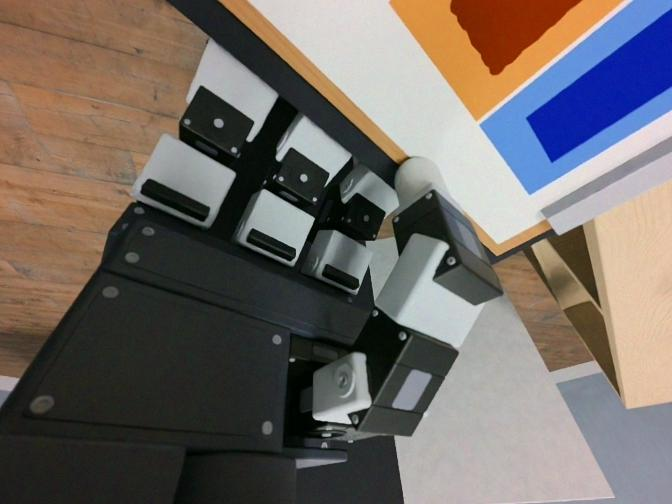

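>>> {"op": "move", "data": {"arm2": {"joints": {"hand_thumb_mcp": -0.275, "hand_thumb_ipl": -0.373}}, "cameras": []}}

>>> {"op": "move", "data": {"arm2": {"joints": {"joint2_rad": 2.225, "joint3_rad": 0.502, "joint4_rad": 0.146}, "min_time_s": 1.2}, "cameras": ["arm2_cam_wrist", "arm3_cam_wrist"]}}

Scene clock: 386.43 s.
Joint torques (N m): arm1=[-0.5 2.2 9.54 2.21 0.02 -0.18] | arm2=[1.03 -11.4 -2.07 -0.03 0.16 0.19] | arm3=[0.38 -14.15 16.44 2.32 0.09 0.05]
Motor temperatures (°C): arm1=[24 25 35 24 24 26] | arm2=[26 26 31 26 24 23] | arm3=[26 28 43 24 24 24]
Heat: arm1: hottest joint3_rad 35 °C; arm2: hottest joint3_rad 31 °C; arm3: hottest joint3_rad 43 °C.
move: arm2 done
Joint velocities: within noise
arm1: as last shown
arm2.joint_positions: joint1_rad=+1.582 joint2_rad=+2.273 joint3_rad=+0.526 joint4_rad=+0.172 joint5_rad=+0.000 joint6_rad=+0.452 hand_index_mcp=+0.198 hand_index_abd=+0.001 hand_index_pip=-0.113 hand_index_dip=+0.410 hand_middle_mcp=+0.198 hand_middle_abd=+0.000 hand_middle_pip=-0.114 hand_middle_dip=+0.409 hand_ring_mcp=+0.199 hand_ring_abd=-0.002 hand_ring_pip=-0.115 hand_ring_dip=+0.410 hand_thumb_cmc=-0.568 hand_thumb_axl=+0.677 hand_thumb_mcp=-0.267 hand_thumb_ipl=-0.371 hand_current_limit=+0.700 hand_speed=-0.930
arm2.joint_status: all done
arm2.hand_state: goal,goal,goal,goal,blocked,goal,goal,goal,blocked,goal,goal,goal,goal,goal,goal,goal
arm2.index_mcp_current_ma: 83
arm2.index_abd_current_ma: 2
arm2.index_pip_current_ma: 41
arm2.index_dip_current_ma: 12
arm2.middle_mcp_current_ma: 86
arm2.middle_abd_current_ma: 1
arm2.middle_pip_current_ma: 38
arm2.middle_dip_current_ma: 11
arm2.ring_mcp_current_ma: 91
arm2.ring_abd_current_ma: -5
arm2.ring_pip_current_ma: 35
arm2.ring_dip_current_ma: 13
arm2.thumb_cmc_current_ma: 7
arm2.thumb_axl_current_ma: -3
arm2.thumb_mcp_current_ma: 31
arm2.thumb_ipl_current_ma: 2
arm2.hand_goal_index_mcp: 0.178
arm2.hand_goal_index_abd: 0.000
arm2.hand_goal_index_pip: -0.124
arm2.hand_goal_index_dip: 0.406
arm2.hand_goal_middle_mcp: 0.178
arm2.hand_goal_middle_abd: 0.000
arm2.hand_goal_middle_pip: -0.124
arm2.hand_goal_middle_dip: 0.406
arm2.hand_goal_ring_mcp: 0.178
arm2.hand_goal_ring_abd: 0.000
arm2.hand_goal_ring_pip: -0.124
arm2.hand_goal_ring_dip: 0.406
arm2.hand_goal_thumb_cmc: -0.570
arm2.hand_goal_thumb_axl: 0.678
arm2.hand_goal_thumb_mcp: -0.274
arm2.hand_goal_thumb_ipl: -0.372
arm2.hand: x=+0.1607 y=-0.3142 z=+0.6140 quat_wxyz=(+0.001, +0.978, -0.210, -0.002) (m; scene frame)
arm2.hand_target: x=+0.1641 y=-0.3108 z=+0.6184 quat_wxyz=(-0.001, +0.978, -0.209, -0.002) (m; scene frame)
arm2.hand_status: not commanded
arm3.joint_positions: joint1_rad=-0.661 joint2_rad=+1.359 joint3_rad=+1.551 joint4_rad=-1.019 joint5_rad=-0.001 joint6_rad=+1.030 hand_index_mcp=+1.000 hand_index_abd=+0.003 hand_index_pip=-1.000 hand_index_dip=+0.699 hand_middle_mcp=+1.000 hand_middle_abd=+0.002 hand_middle_pip=-0.998 hand_middle_dip=+0.698 hand_ring_mcp=+1.000 hand_ring_abd=+0.000 hand_ring_pip=-0.995 hand_ring_dip=+0.698 hand_thumb_cmc=+0.715 hand_thumb_axl=+0.677 hand_thumb_mcp=+0.223 hand_thumb_ipl=+0.168 hand_current_limit=+0.800 hand_speed=-0.800
arm3.joint_status: not commanded
arm3.hand_state: goal,goal,goal,goal,goal,goal,goal,goal,goal,goal,goal,goal,goal,goal,goal,goal
arm3.index_mcp_current_ma: -1
arm3.index_abd_current_ma: 5
arm3.index_pip_current_ma: 0
arm3.index_dip_current_ma: 5
arm3.middle_mcp_current_ma: 0
arm3.middle_abd_current_ma: 3
arm3.middle_pip_current_ma: 4
arm3.middle_dip_current_ma: 4
arm3.ring_mcp_current_ma: 0
arm3.ring_abd_current_ma: 0
arm3.ring_pip_current_ma: 11
arm3.ring_dip_current_ma: 5
arm3.thumb_cmc_current_ma: 1
arm3.thumb_axl_current_ma: -1
arm3.thumb_mcp_current_ma: -9
arm3.thumb_ipl_current_ma: -1
arm3.hand_goal_index_mcp: 1.000
arm3.hand_goal_index_abd: 0.000
arm3.hand_goal_index_pip: -1.000
arm3.hand_goal_index_dip: 0.696
arm3.hand_goal_middle_mcp: 1.000
arm3.hand_goal_middle_abd: 0.000
arm3.hand_goal_middle_pip: -1.000
arm3.hand_goal_middle_dip: 0.696
arm3.hand_goal_ring_mcp: 1.000
arm3.hand_goal_ring_abd: 0.000
arm3.hand_goal_ring_pip: -1.000
arm3.hand_goal_ring_dip: 0.696
arm3.hand_goal_thumb_cmc: 0.714
arm3.hand_goal_thumb_axl: 0.678
arm3.hand_goal_thumb_mcp: 0.226
arm3.hand_goal_thumb_ipl: 0.168
arm3.hand: x=-0.3254 y=-0.6529 z=+1.2925 quat_wxyz=(-0.269, +0.176, +0.914, +0.246) (m; scene frame)
arm3.hand_target: x=-0.3295 y=-0.6478 z=+1.3228 quat_wxyz=(-0.294, +0.178, +0.901, +0.266) (m; scene frame)
arm3.hand_status: not commanded
pictures: none
No camera images: "cameras" was empty.

Scene clock: 387.93 s.
Joint torques (N m): arm1=[-0.56 2.2 9.52 2.21 0.02 -0.18] | arm2=[1.08 -11.34 -1.88 -0.02 0.16 0.19] | arm3=[0.38 -14.15 16.43 2.32 0.09 0.05]
Motor temperatures (°C): arm1=[24 25 35 24 24 26] | arm2=[26 26 31 26 24 23] | arm3=[26 28 43 24 24 24]
Heat: arm1: hottest joint3_rad 35 °C; arm2: hottest joint3_rad 31 °C; arm3: hottest joint3_rad 43 °C.
move: arm2 done
Joint velocities: within noise
arm1, arm3: as last shown
arm2.joint_positions: joint1_rad=+1.583 joint2_rad=+2.243 joint3_rad=+0.514 joint4_rad=+0.154 joint5_rad=+0.000 joint6_rad=+0.452 hand_index_mcp=+0.203 hand_index_abd=+0.001 hand_index_pip=-0.106 hand_index_dip=+0.414 hand_middle_mcp=+0.200 hand_middle_abd=+0.000 hand_middle_pip=-0.112 hand_middle_dip=+0.410 hand_ring_mcp=+0.195 hand_ring_abd=-0.002 hand_ring_pip=-0.117 hand_ring_dip=+0.410 hand_thumb_cmc=-0.568 hand_thumb_axl=+0.678 hand_thumb_mcp=-0.267 hand_thumb_ipl=-0.371 hand_current_limit=+0.700 hand_speed=-0.930
arm2.joint_status: all done
arm2.hand_state: blocked,goal,goal,goal,blocked,goal,goal,goal,goal,goal,goal,goal,goal,goal,goal,goal
arm2.index_mcp_current_ma: 109
arm2.index_abd_current_ma: 2
arm2.index_pip_current_ma: 71
arm2.index_dip_current_ma: 31
arm2.middle_mcp_current_ma: 93
arm2.middle_abd_current_ma: 1
arm2.middle_pip_current_ma: 44
arm2.middle_dip_current_ma: 14
arm2.ring_mcp_current_ma: 71
arm2.ring_abd_current_ma: -5
arm2.ring_pip_current_ma: 26
arm2.ring_dip_current_ma: 13
arm2.thumb_cmc_current_ma: 7
arm2.thumb_axl_current_ma: 2
arm2.thumb_mcp_current_ma: 31
arm2.thumb_ipl_current_ma: 2
arm2.hand_goal_index_mcp: 0.178
arm2.hand_goal_index_abd: 0.000
arm2.hand_goal_index_pip: -0.124
arm2.hand_goal_index_dip: 0.406
arm2.hand_goal_middle_mcp: 0.178
arm2.hand_goal_middle_abd: 0.000
arm2.hand_goal_middle_pip: -0.124
arm2.hand_goal_middle_dip: 0.406
arm2.hand_goal_ring_mcp: 0.178
arm2.hand_goal_ring_abd: 0.000
arm2.hand_goal_ring_pip: -0.124
arm2.hand_goal_ring_dip: 0.406
arm2.hand_goal_thumb_cmc: -0.570
arm2.hand_goal_thumb_axl: 0.678
arm2.hand_goal_thumb_mcp: -0.274
arm2.hand_goal_thumb_ipl: -0.372
arm2.hand: x=+0.1608 y=-0.3131 z=+0.6216 quat_wxyz=(+0.000, +0.978, -0.209, -0.002) (m; scene frame)
arm2.hand_target: x=+0.1642 y=-0.3106 z=+0.6263 quat_wxyz=(+0.000, +0.978, -0.209, -0.002) (m; scene frame)
arm2.hand_status: not commanded
pictures: arm2_cam_wrist, arm3_cam_wrist
Images, in order (width x height): arm2_cam_wrist 672x504, arm3_cam_wrist 672x504.

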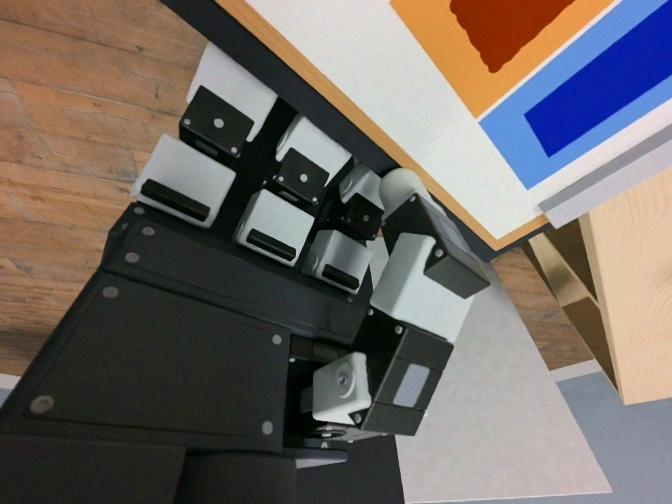

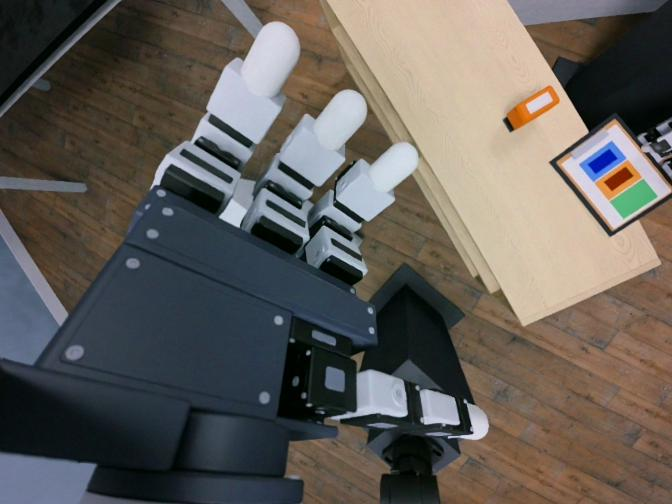

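>>> {"op": "move", "data": {"arm2": {"joints": {"joint2_rad": 2.171, "joint3_rad": 0.480, "joint4_rad": 0.114, "hand_thumb_mcp": -0.32, "hand_thumb_ipl": -0.373}, "min_time_s": 1.5}, "cameras": ["arm2_cam_wrist", "arm3_cam_wrist"]}}

>>> {"op": "zoom_image", "data": {"camera": "arm3_cam_wrist", "region": [490, 70, 672, 240]}}

Scene clock: 390.43 s.
Joint torques (N m): arm1=[-0.5 2.14 9.54 2.19 0.03 -0.17] | arm2=[1.03 -11.11 -1.46 -0.01 0.22 0.19] | arm3=[0.32 -14.1 16.42 2.32 0.09 0.05]
Motor temperatures (°C): arm1=[24 25 35 24 24 26] | arm2=[26 26 30 26 24 23] | arm3=[26 28 43 24 24 24]
Heat: arm1: hottest joint3_rad 35 °C; arm2: hottest joint3_rad 30 °C; arm3: hottest joint3_rad 43 °C.
move: arm2 off_target
Joint velocities: within noise
arm1.joint_positions: joint1_rad=+0.489 joint2_rad=+0.629 joint3_rad=+1.427 joint4_rad=-1.426 joint5_rad=-0.106 joint6_rad=+1.194 hand_index_mcp=+0.754 hand_index_abd=+0.080 hand_index_pip=+0.577 hand_index_dip=+0.696 hand_middle_mcp=-0.881 hand_middle_abd=+0.001 hand_middle_pip=-0.298 hand_middle_dip=+0.696 hand_ring_mcp=+0.754 hand_ring_abd=-0.068 hand_ring_pip=+0.577 hand_ring_dip=+0.696 hand_thumb_cmc=+0.714 hand_thumb_axl=+0.677 hand_thumb_mcp=+0.225 hand_thumb_ipl=+0.168 hand_current_limit=+0.700 hand_speed=-0.880
arm1.joint_status: not commanded
arm1.hand_state: goal,goal,goal,goal,goal,goal,goal,goal,goal,goal,goal,goal,goal,goal,goal,goal
arm1.index_mcp_current_ma: 0
arm1.index_abd_current_ma: 0
arm1.index_pip_current_ma: 0
arm1.index_dip_current_ma: 0
arm1.middle_mcp_current_ma: 10
arm1.middle_abd_current_ma: 0
arm1.middle_pip_current_ma: 1
arm1.middle_dip_current_ma: 0
arm1.ring_mcp_current_ma: 0
arm1.ring_abd_current_ma: 11
arm1.ring_pip_current_ma: 0
arm1.ring_dip_current_ma: 0
arm1.thumb_cmc_current_ma: 0
arm1.thumb_axl_current_ma: 0
arm1.thumb_mcp_current_ma: 0
arm1.thumb_ipl_current_ma: 0
arm1.hand_goal_index_mcp: 0.754
arm1.hand_goal_index_abd: 0.080
arm1.hand_goal_index_pip: 0.576
arm1.hand_goal_index_dip: 0.696
arm1.hand_goal_middle_mcp: -0.890
arm1.hand_goal_middle_abd: 0.000
arm1.hand_goal_middle_pip: -0.300
arm1.hand_goal_middle_dip: 0.696
arm1.hand_goal_ring_mcp: 0.754
arm1.hand_goal_ring_abd: -0.080
arm1.hand_goal_ring_pip: 0.576
arm1.hand_goal_ring_dip: 0.696
arm1.hand_goal_thumb_cmc: 0.714
arm1.hand_goal_thumb_axl: 0.678
arm1.hand_goal_thumb_mcp: 0.226
arm1.hand_goal_thumb_ipl: 0.168
arm1.hand: x=+0.0504 y=+1.2573 z=+1.3325 quat_wxyz=(-0.155, +0.719, +0.521, +0.432) (m; scene frame)
arm1.hand_target: x=+0.0476 y=+1.2580 z=+1.3424 quat_wxyz=(-0.160, +0.712, +0.523, +0.441) (m; scene frame)
arm1.hand_status: not commanded
arm2.joint_positions: joint1_rad=+1.583 joint2_rad=+2.190 joint3_rad=+0.489 joint4_rad=+0.121 joint5_rad=-0.001 joint6_rad=+0.452 hand_index_mcp=+0.216 hand_index_abd=-0.001 hand_index_pip=-0.098 hand_index_dip=+0.418 hand_middle_mcp=+0.200 hand_middle_abd=+0.000 hand_middle_pip=-0.112 hand_middle_dip=+0.410 hand_ring_mcp=+0.195 hand_ring_abd=-0.002 hand_ring_pip=-0.117 hand_ring_dip=+0.410 hand_thumb_cmc=-0.568 hand_thumb_axl=+0.678 hand_thumb_mcp=-0.299 hand_thumb_ipl=-0.369 hand_current_limit=+0.700 hand_speed=-0.930
arm2.joint_status: hand_thumb_mcp off_target (ended at -0.299, target -0.320); the others done
arm2.hand_state: blocked,goal,blocked,goal,blocked,goal,goal,goal,goal,goal,goal,goal,goal,goal,blocked,goal
arm2.index_mcp_current_ma: 172
arm2.index_abd_current_ma: -3
arm2.index_pip_current_ma: 104
arm2.index_dip_current_ma: 45
arm2.middle_mcp_current_ma: 93
arm2.middle_abd_current_ma: 1
arm2.middle_pip_current_ma: 44
arm2.middle_dip_current_ma: 14
arm2.ring_mcp_current_ma: 70
arm2.ring_abd_current_ma: -5
arm2.ring_pip_current_ma: 25
arm2.ring_dip_current_ma: 13
arm2.thumb_cmc_current_ma: 7
arm2.thumb_axl_current_ma: 2
arm2.thumb_mcp_current_ma: 109
arm2.thumb_ipl_current_ma: 12
arm2.hand_goal_index_mcp: 0.178
arm2.hand_goal_index_abd: 0.000
arm2.hand_goal_index_pip: -0.124
arm2.hand_goal_index_dip: 0.406
arm2.hand_goal_middle_mcp: 0.178
arm2.hand_goal_middle_abd: 0.000
arm2.hand_goal_middle_pip: -0.124
arm2.hand_goal_middle_dip: 0.406
arm2.hand_goal_ring_mcp: 0.178
arm2.hand_goal_ring_abd: 0.000
arm2.hand_goal_ring_pip: -0.124
arm2.hand_goal_ring_dip: 0.406
arm2.hand_goal_thumb_cmc: -0.570
arm2.hand_goal_thumb_axl: 0.678
arm2.hand_goal_thumb_mcp: -0.320
arm2.hand_goal_thumb_ipl: -0.372
arm2.hand: x=+0.1610 y=-0.3086 z=+0.6346 quat_wxyz=(-0.002, +0.978, -0.209, -0.002) (m; scene frame)
arm2.hand_target: x=+0.1641 y=-0.3079 z=+0.6395 quat_wxyz=(-0.001, +0.978, -0.209, -0.002) (m; scene frame)
arm2.hand_status: not commanded
arm3: as last shown
pictures: arm2_cam_wrist, arm3_cam_wrist
Images, in order (width x height): arm2_cam_wrist 672x504, arm3_cam_wrist 672x504.

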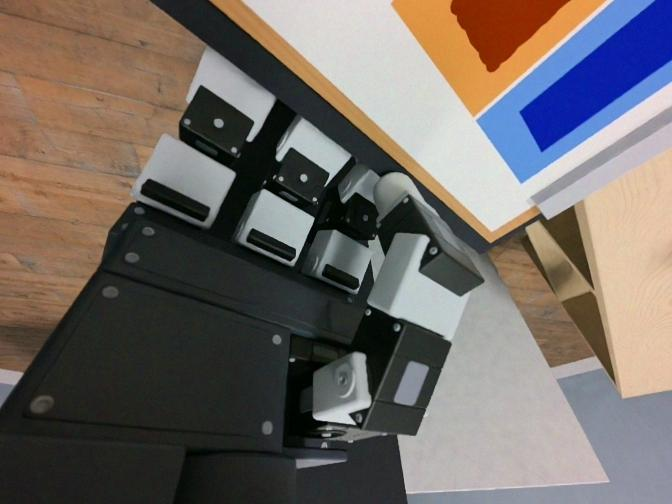

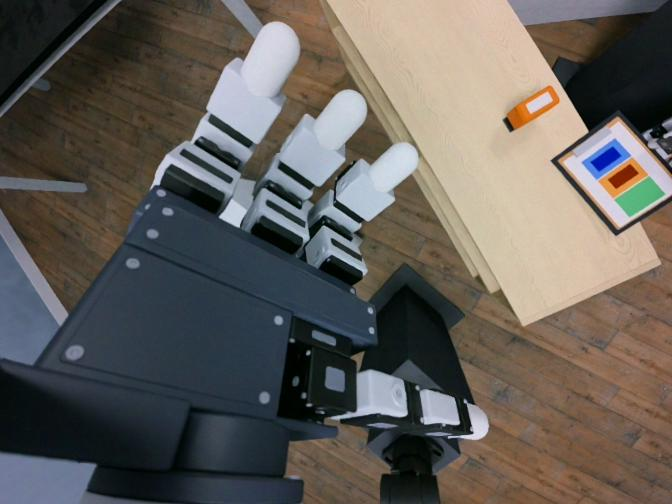

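Scaled by 2.769 from the camera's 672x504 image, which has a finer 960x720 frame.

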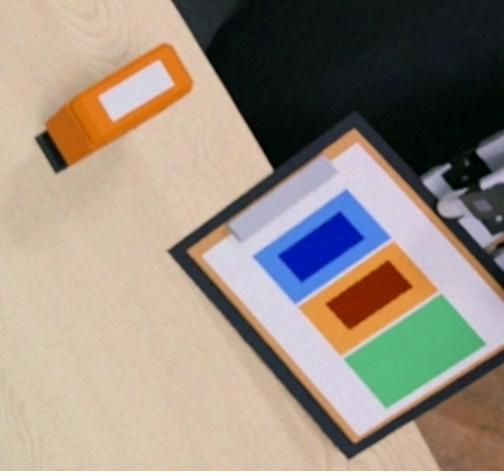

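>>> {"op": "move", "data": {"arm2": {"joints": {"joint2_rad": 2.286, "joint3_rad": 0.532, "joint4_rad": 0.190, "hand_thumb_mcp": -0.24}, "min_time_s": 2}, "cameras": ["arm3_cam_wrist"]}}

>>> {"op": "zoom_image", "data": {"camera": "arm3_cam_wrist", "region": [490, 70, 672, 240]}}

Scene clock: 393.77 s.
Joint torques (N m): arm1=[-0.62 2.2 9.54 2.19 0.02 -0.17] | arm2=[0.91 -9.41 -0.44 0.91 0.23 0.17] | arm3=[0.38 -14.15 16.43 2.32 0.09 0.05]
Motor temperatures (°C): arm1=[24 25 35 24 24 26] | arm2=[26 26 30 26 24 23] | arm3=[26 28 43 24 24 24]
Heat: arm1: hottest joint3_rad 35 °C; arm2: hottest joint3_rad 30 °C; arm3: hottest joint3_rad 43 °C.
move: arm2 done
Joint velocities: within noise
arm1, arm3: as last shown
arm2.joint_positions: joint1_rad=+1.583 joint2_rad=+2.277 joint3_rad=+0.522 joint4_rad=+0.172 joint5_rad=-0.001 joint6_rad=+0.454 hand_index_mcp=+0.198 hand_index_abd=-0.001 hand_index_pip=-0.114 hand_index_dip=+0.411 hand_middle_mcp=+0.201 hand_middle_abd=+0.000 hand_middle_pip=-0.114 hand_middle_dip=+0.410 hand_ring_mcp=+0.200 hand_ring_abd=-0.002 hand_ring_pip=-0.110 hand_ring_dip=+0.414 hand_thumb_cmc=-0.569 hand_thumb_axl=+0.678 hand_thumb_mcp=-0.247 hand_thumb_ipl=-0.376 hand_current_limit=+0.700 hand_speed=-0.930
arm2.joint_status: all done
arm2.hand_state: blocked,goal,goal,goal,blocked,goal,goal,goal,blocked,goal,goal,goal,goal,goal,goal,goal
arm2.index_mcp_current_ma: 86
arm2.index_abd_current_ma: -3
arm2.index_pip_current_ma: 39
arm2.index_dip_current_ma: 17
arm2.middle_mcp_current_ma: 99
arm2.middle_abd_current_ma: 1
arm2.middle_pip_current_ma: 39
arm2.middle_dip_current_ma: 15
arm2.ring_mcp_current_ma: 92
arm2.ring_abd_current_ma: -5
arm2.ring_pip_current_ma: 54
arm2.ring_dip_current_ma: 29
arm2.thumb_cmc_current_ma: 2
arm2.thumb_axl_current_ma: 1
arm2.thumb_mcp_current_ma: -35
arm2.thumb_ipl_current_ma: -19
arm2.hand_goal_index_mcp: 0.178
arm2.hand_goal_index_abd: 0.000
arm2.hand_goal_index_pip: -0.124
arm2.hand_goal_index_dip: 0.406
arm2.hand_goal_middle_mcp: 0.178
arm2.hand_goal_middle_abd: 0.000
arm2.hand_goal_middle_pip: -0.124
arm2.hand_goal_middle_dip: 0.406
arm2.hand_goal_ring_mcp: 0.178
arm2.hand_goal_ring_abd: 0.000
arm2.hand_goal_ring_pip: -0.124
arm2.hand_goal_ring_dip: 0.406
arm2.hand_goal_thumb_cmc: -0.570
arm2.hand_goal_thumb_axl: 0.678
arm2.hand_goal_thumb_mcp: -0.240
arm2.hand_goal_thumb_ipl: -0.372
arm2.hand: x=+0.1610 y=-0.3100 z=+0.6126 quat_wxyz=(-0.004, +0.978, -0.210, -0.002) (m; scene frame)
arm2.hand_target: x=+0.1643 y=-0.3169 z=+0.6112 quat_wxyz=(+0.006, +0.978, -0.209, -0.001) (m; scene frame)
arm2.hand_status: not commanded
pictures: arm3_cam_wrist
Images, in order (width x height): arm3_cam_wrist 672x504.

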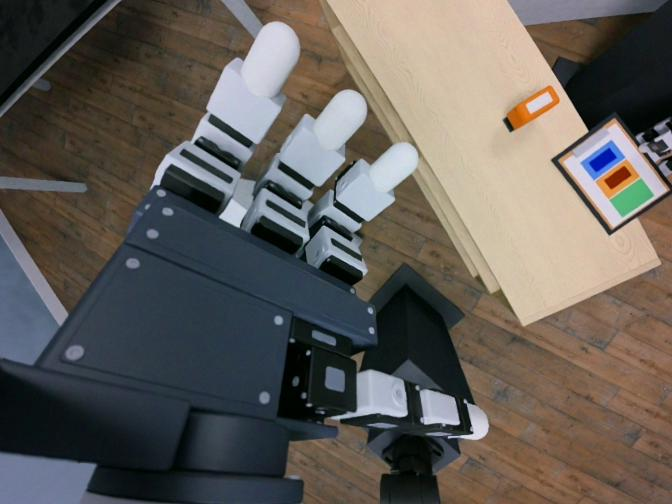

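Scaled by 2.769 from the camera's 672x504 image, which has a finer 960x720 frame.

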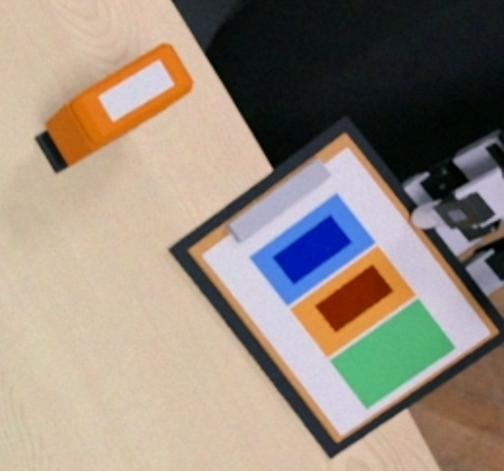

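>>> {"op": "move", "data": {"arm2": {"joints": {"joint2_rad": 2.318, "joint3_rad": 0.534, "joint4_rad": 0.227, "hand_thumb_mcp": 0.1135, "hand_thumb_ipl": -0.4}, "min_time_s": 1.5}, "cameras": ["arm3_cam_wrist"]}}

>>> {"op": "zoom_image", "data": {"camera": "arm3_cam_wrist", "region": [490, 70, 672, 240]}}

Scene clock: 396.63 s.
Joint torques (N m): arm1=[-0.5 2.08 9.54 2.19 0.02 -0.17] | arm2=[1.03 -9.23 -0.8 0.79 0.24 0.17] | arm3=[0.32 -14.15 16.44 2.32 0.09 0.05]
Motor temperatures (°C): arm1=[24 25 35 24 24 26] | arm2=[26 26 30 26 24 23] | arm3=[26 28 43 24 24 24]
Heat: arm1: hottest joint3_rad 35 °C; arm2: hottest joint3_rad 30 °C; arm3: hottest joint3_rad 43 °C.
move: arm2 done
Joint velocities: within noise
arm1, arm3: as last shown
arm2.joint_positions: joint1_rad=+1.583 joint2_rad=+2.305 joint3_rad=+0.528 joint4_rad=+0.214 joint5_rad=-0.001 joint6_rad=+0.454 hand_index_mcp=+0.193 hand_index_abd=-0.001 hand_index_pip=-0.116 hand_index_dip=+0.410 hand_middle_mcp=+0.194 hand_middle_abd=+0.000 hand_middle_pip=-0.117 hand_middle_dip=+0.409 hand_ring_mcp=+0.195 hand_ring_abd=-0.002 hand_ring_pip=-0.117 hand_ring_dip=+0.410 hand_thumb_cmc=-0.569 hand_thumb_axl=+0.678 hand_thumb_mcp=+0.104 hand_thumb_ipl=-0.402 hand_current_limit=+0.700 hand_speed=-0.930
arm2.joint_status: all done
arm2.hand_state: goal,goal,goal,goal,goal,goal,goal,goal,goal,goal,goal,goal,goal,goal,goal,goal
arm2.index_mcp_current_ma: 62
arm2.index_abd_current_ma: -3
arm2.index_pip_current_ma: 28
arm2.index_dip_current_ma: 12
arm2.middle_mcp_current_ma: 67
arm2.middle_abd_current_ma: 1
arm2.middle_pip_current_ma: 25
arm2.middle_dip_current_ma: 10
arm2.ring_mcp_current_ma: 70
arm2.ring_abd_current_ma: -5
arm2.ring_pip_current_ma: 25
arm2.ring_dip_current_ma: 13
arm2.thumb_cmc_current_ma: 2
arm2.thumb_axl_current_ma: 1
arm2.thumb_mcp_current_ma: -50
arm2.thumb_ipl_current_ma: -9
arm2.hand_goal_index_mcp: 0.178
arm2.hand_goal_index_abd: 0.000
arm2.hand_goal_index_pip: -0.124
arm2.hand_goal_index_dip: 0.406
arm2.hand_goal_middle_mcp: 0.178
arm2.hand_goal_middle_abd: 0.000
arm2.hand_goal_middle_pip: -0.124
arm2.hand_goal_middle_dip: 0.406
arm2.hand_goal_ring_mcp: 0.178
arm2.hand_goal_ring_abd: 0.000
arm2.hand_goal_ring_pip: -0.124
arm2.hand_goal_ring_dip: 0.406
arm2.hand_goal_thumb_cmc: -0.570
arm2.hand_goal_thumb_axl: 0.678
arm2.hand_goal_thumb_mcp: 0.114
arm2.hand_goal_thumb_ipl: -0.400
arm2.hand: x=+0.1610 y=-0.3131 z=+0.6072 quat_wxyz=(+0.006, +0.978, -0.210, +0.000) (m; scene frame)
arm2.hand_target: x=+0.1642 y=-0.3153 z=+0.6043 quat_wxyz=(+0.009, +0.978, -0.209, +0.000) (m; scene frame)
arm2.hand_status: not commanded
pictures: arm3_cam_wrist
Images, in order (width x height): arm3_cam_wrist 672x504.

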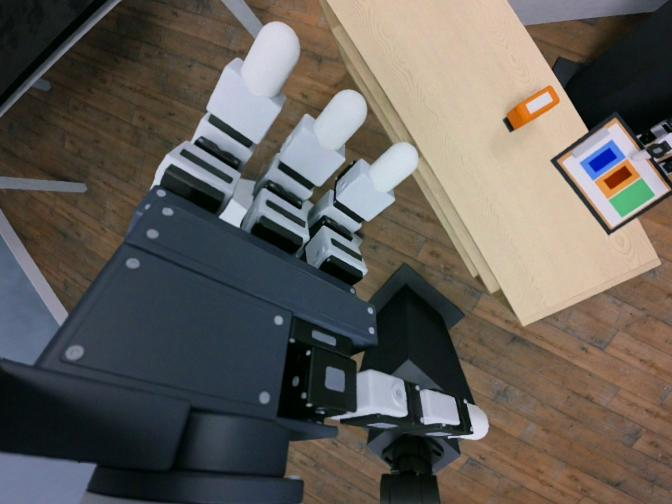

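Scaled by 2.769 from the camera's 672x504 image, which has a finer 960x720 frame.

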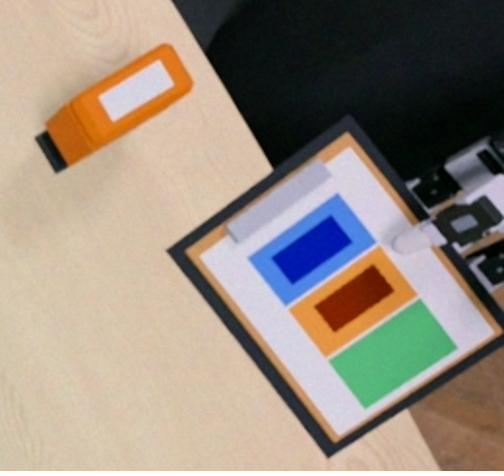

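>>> {"op": "move", "data": {"arm2": {"joints": {"joint1_rad": 1.381, "joint2_rad": 2.327, "joint3_rad": 0.481, "joint4_rad": 0.264, "joint6_rad": 0.2465}, "min_time_s": 2.5}, "cameras": ["arm3_cam_wrist", "arm2_cam_wrist"]}}

>>> {"op": "zoom_image", "data": {"camera": "arm3_cam_wrist", "region": [490, 70, 672, 240]}}

Scene clock: 400.07 s.
Joint torques (N m): arm1=[-0.5 2.2 9.57 2.21 0.02 -0.17] | arm2=[-1.08 -9 -2.7 0.8 0.17 -0.08] | arm3=[0.44 -14.1 16.44 2.33 0.09 0.05]
Motor temperatures (°C): arm1=[24 25 35 24 24 26] | arm2=[26 26 30 26 24 23] | arm3=[26 28 43 24 24 24]
Heat: arm1: hottest joint3_rad 35 °C; arm2: hottest joint3_rad 30 °C; arm3: hottest joint3_rad 43 °C.
move: arm2 done
Joint velocities: within noise
arm1, arm3: as last shown
arm2.joint_positions: joint1_rad=+1.393 joint2_rad=+2.314 joint3_rad=+0.495 joint4_rad=+0.251 joint5_rad=-0.001 joint6_rad=+0.259 hand_index_mcp=+0.193 hand_index_abd=-0.001 hand_index_pip=-0.116 hand_index_dip=+0.410 hand_middle_mcp=+0.194 hand_middle_abd=+0.000 hand_middle_pip=-0.117 hand_middle_dip=+0.409 hand_ring_mcp=+0.195 hand_ring_abd=-0.002 hand_ring_pip=-0.117 hand_ring_dip=+0.410 hand_thumb_cmc=-0.569 hand_thumb_axl=+0.678 hand_thumb_mcp=+0.104 hand_thumb_ipl=-0.402 hand_current_limit=+0.700 hand_speed=-0.930
arm2.joint_status: all done
arm2.hand_state: goal,goal,goal,goal,goal,goal,goal,goal,goal,goal,goal,goal,goal,goal,goal,goal
arm2.index_mcp_current_ma: 62
arm2.index_abd_current_ma: -3
arm2.index_pip_current_ma: 28
arm2.index_dip_current_ma: 12
arm2.middle_mcp_current_ma: 67
arm2.middle_abd_current_ma: 1
arm2.middle_pip_current_ma: 25
arm2.middle_dip_current_ma: 10
arm2.ring_mcp_current_ma: 70
arm2.ring_abd_current_ma: -5
arm2.ring_pip_current_ma: 25
arm2.ring_dip_current_ma: 13
arm2.thumb_cmc_current_ma: 2
arm2.thumb_axl_current_ma: 1
arm2.thumb_mcp_current_ma: -50
arm2.thumb_ipl_current_ma: -9
arm2.hand_goal_index_mcp: 0.178
arm2.hand_goal_index_abd: 0.000
arm2.hand_goal_index_pip: -0.124
arm2.hand_goal_index_dip: 0.406
arm2.hand_goal_middle_mcp: 0.178
arm2.hand_goal_middle_abd: 0.000
arm2.hand_goal_middle_pip: -0.124
arm2.hand_goal_middle_dip: 0.406
arm2.hand_goal_ring_mcp: 0.178
arm2.hand_goal_ring_abd: 0.000
arm2.hand_goal_ring_pip: -0.124
arm2.hand_goal_ring_dip: 0.406
arm2.hand_goal_thumb_cmc: -0.570
arm2.hand_goal_thumb_axl: 0.678
arm2.hand_goal_thumb_mcp: 0.114
arm2.hand_goal_thumb_ipl: -0.400
arm2.hand: x=+0.1166 y=-0.2956 z=+0.6079 quat_wxyz=(+0.004, +0.978, -0.208, -0.001) (m; scene frame)
arm2.hand_target: x=+0.1152 y=-0.2850 z=+0.6055 quat_wxyz=(-0.003, +0.978, -0.208, -0.002) (m; scene frame)
arm2.hand_status: not commanded
pictures: arm2_cam_wrist, arm3_cam_wrist
Images, in order (width x height): arm2_cam_wrist 672x504, arm3_cam_wrist 672x504.

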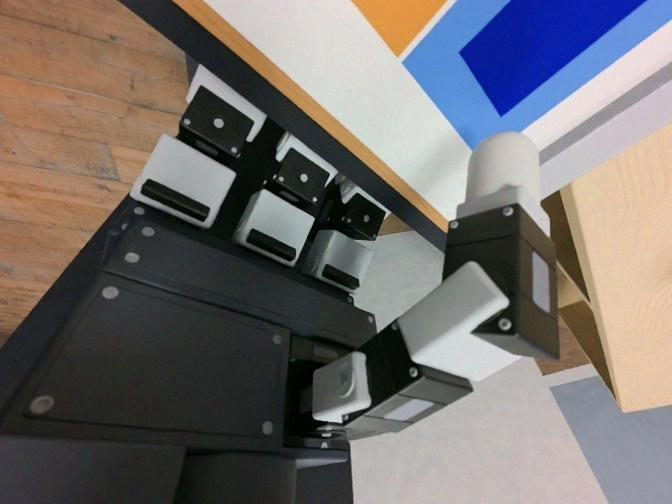

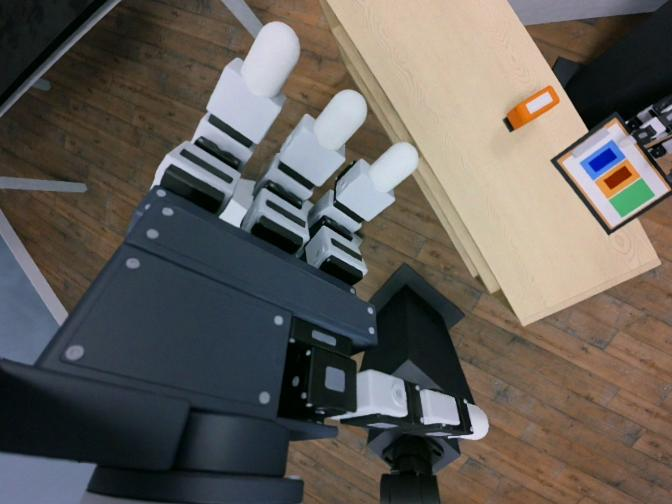

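Scaled by 2.769 from the camera's 672x504 image, which has a finer 960x720 frame.

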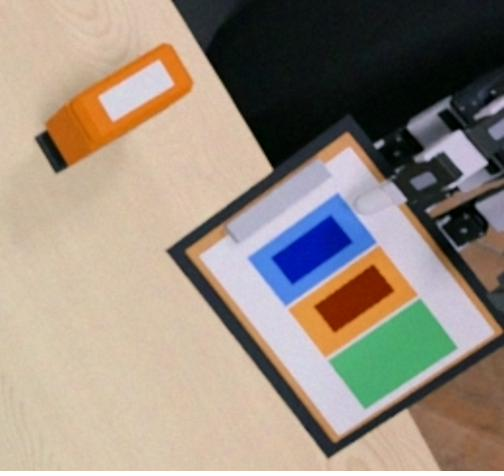

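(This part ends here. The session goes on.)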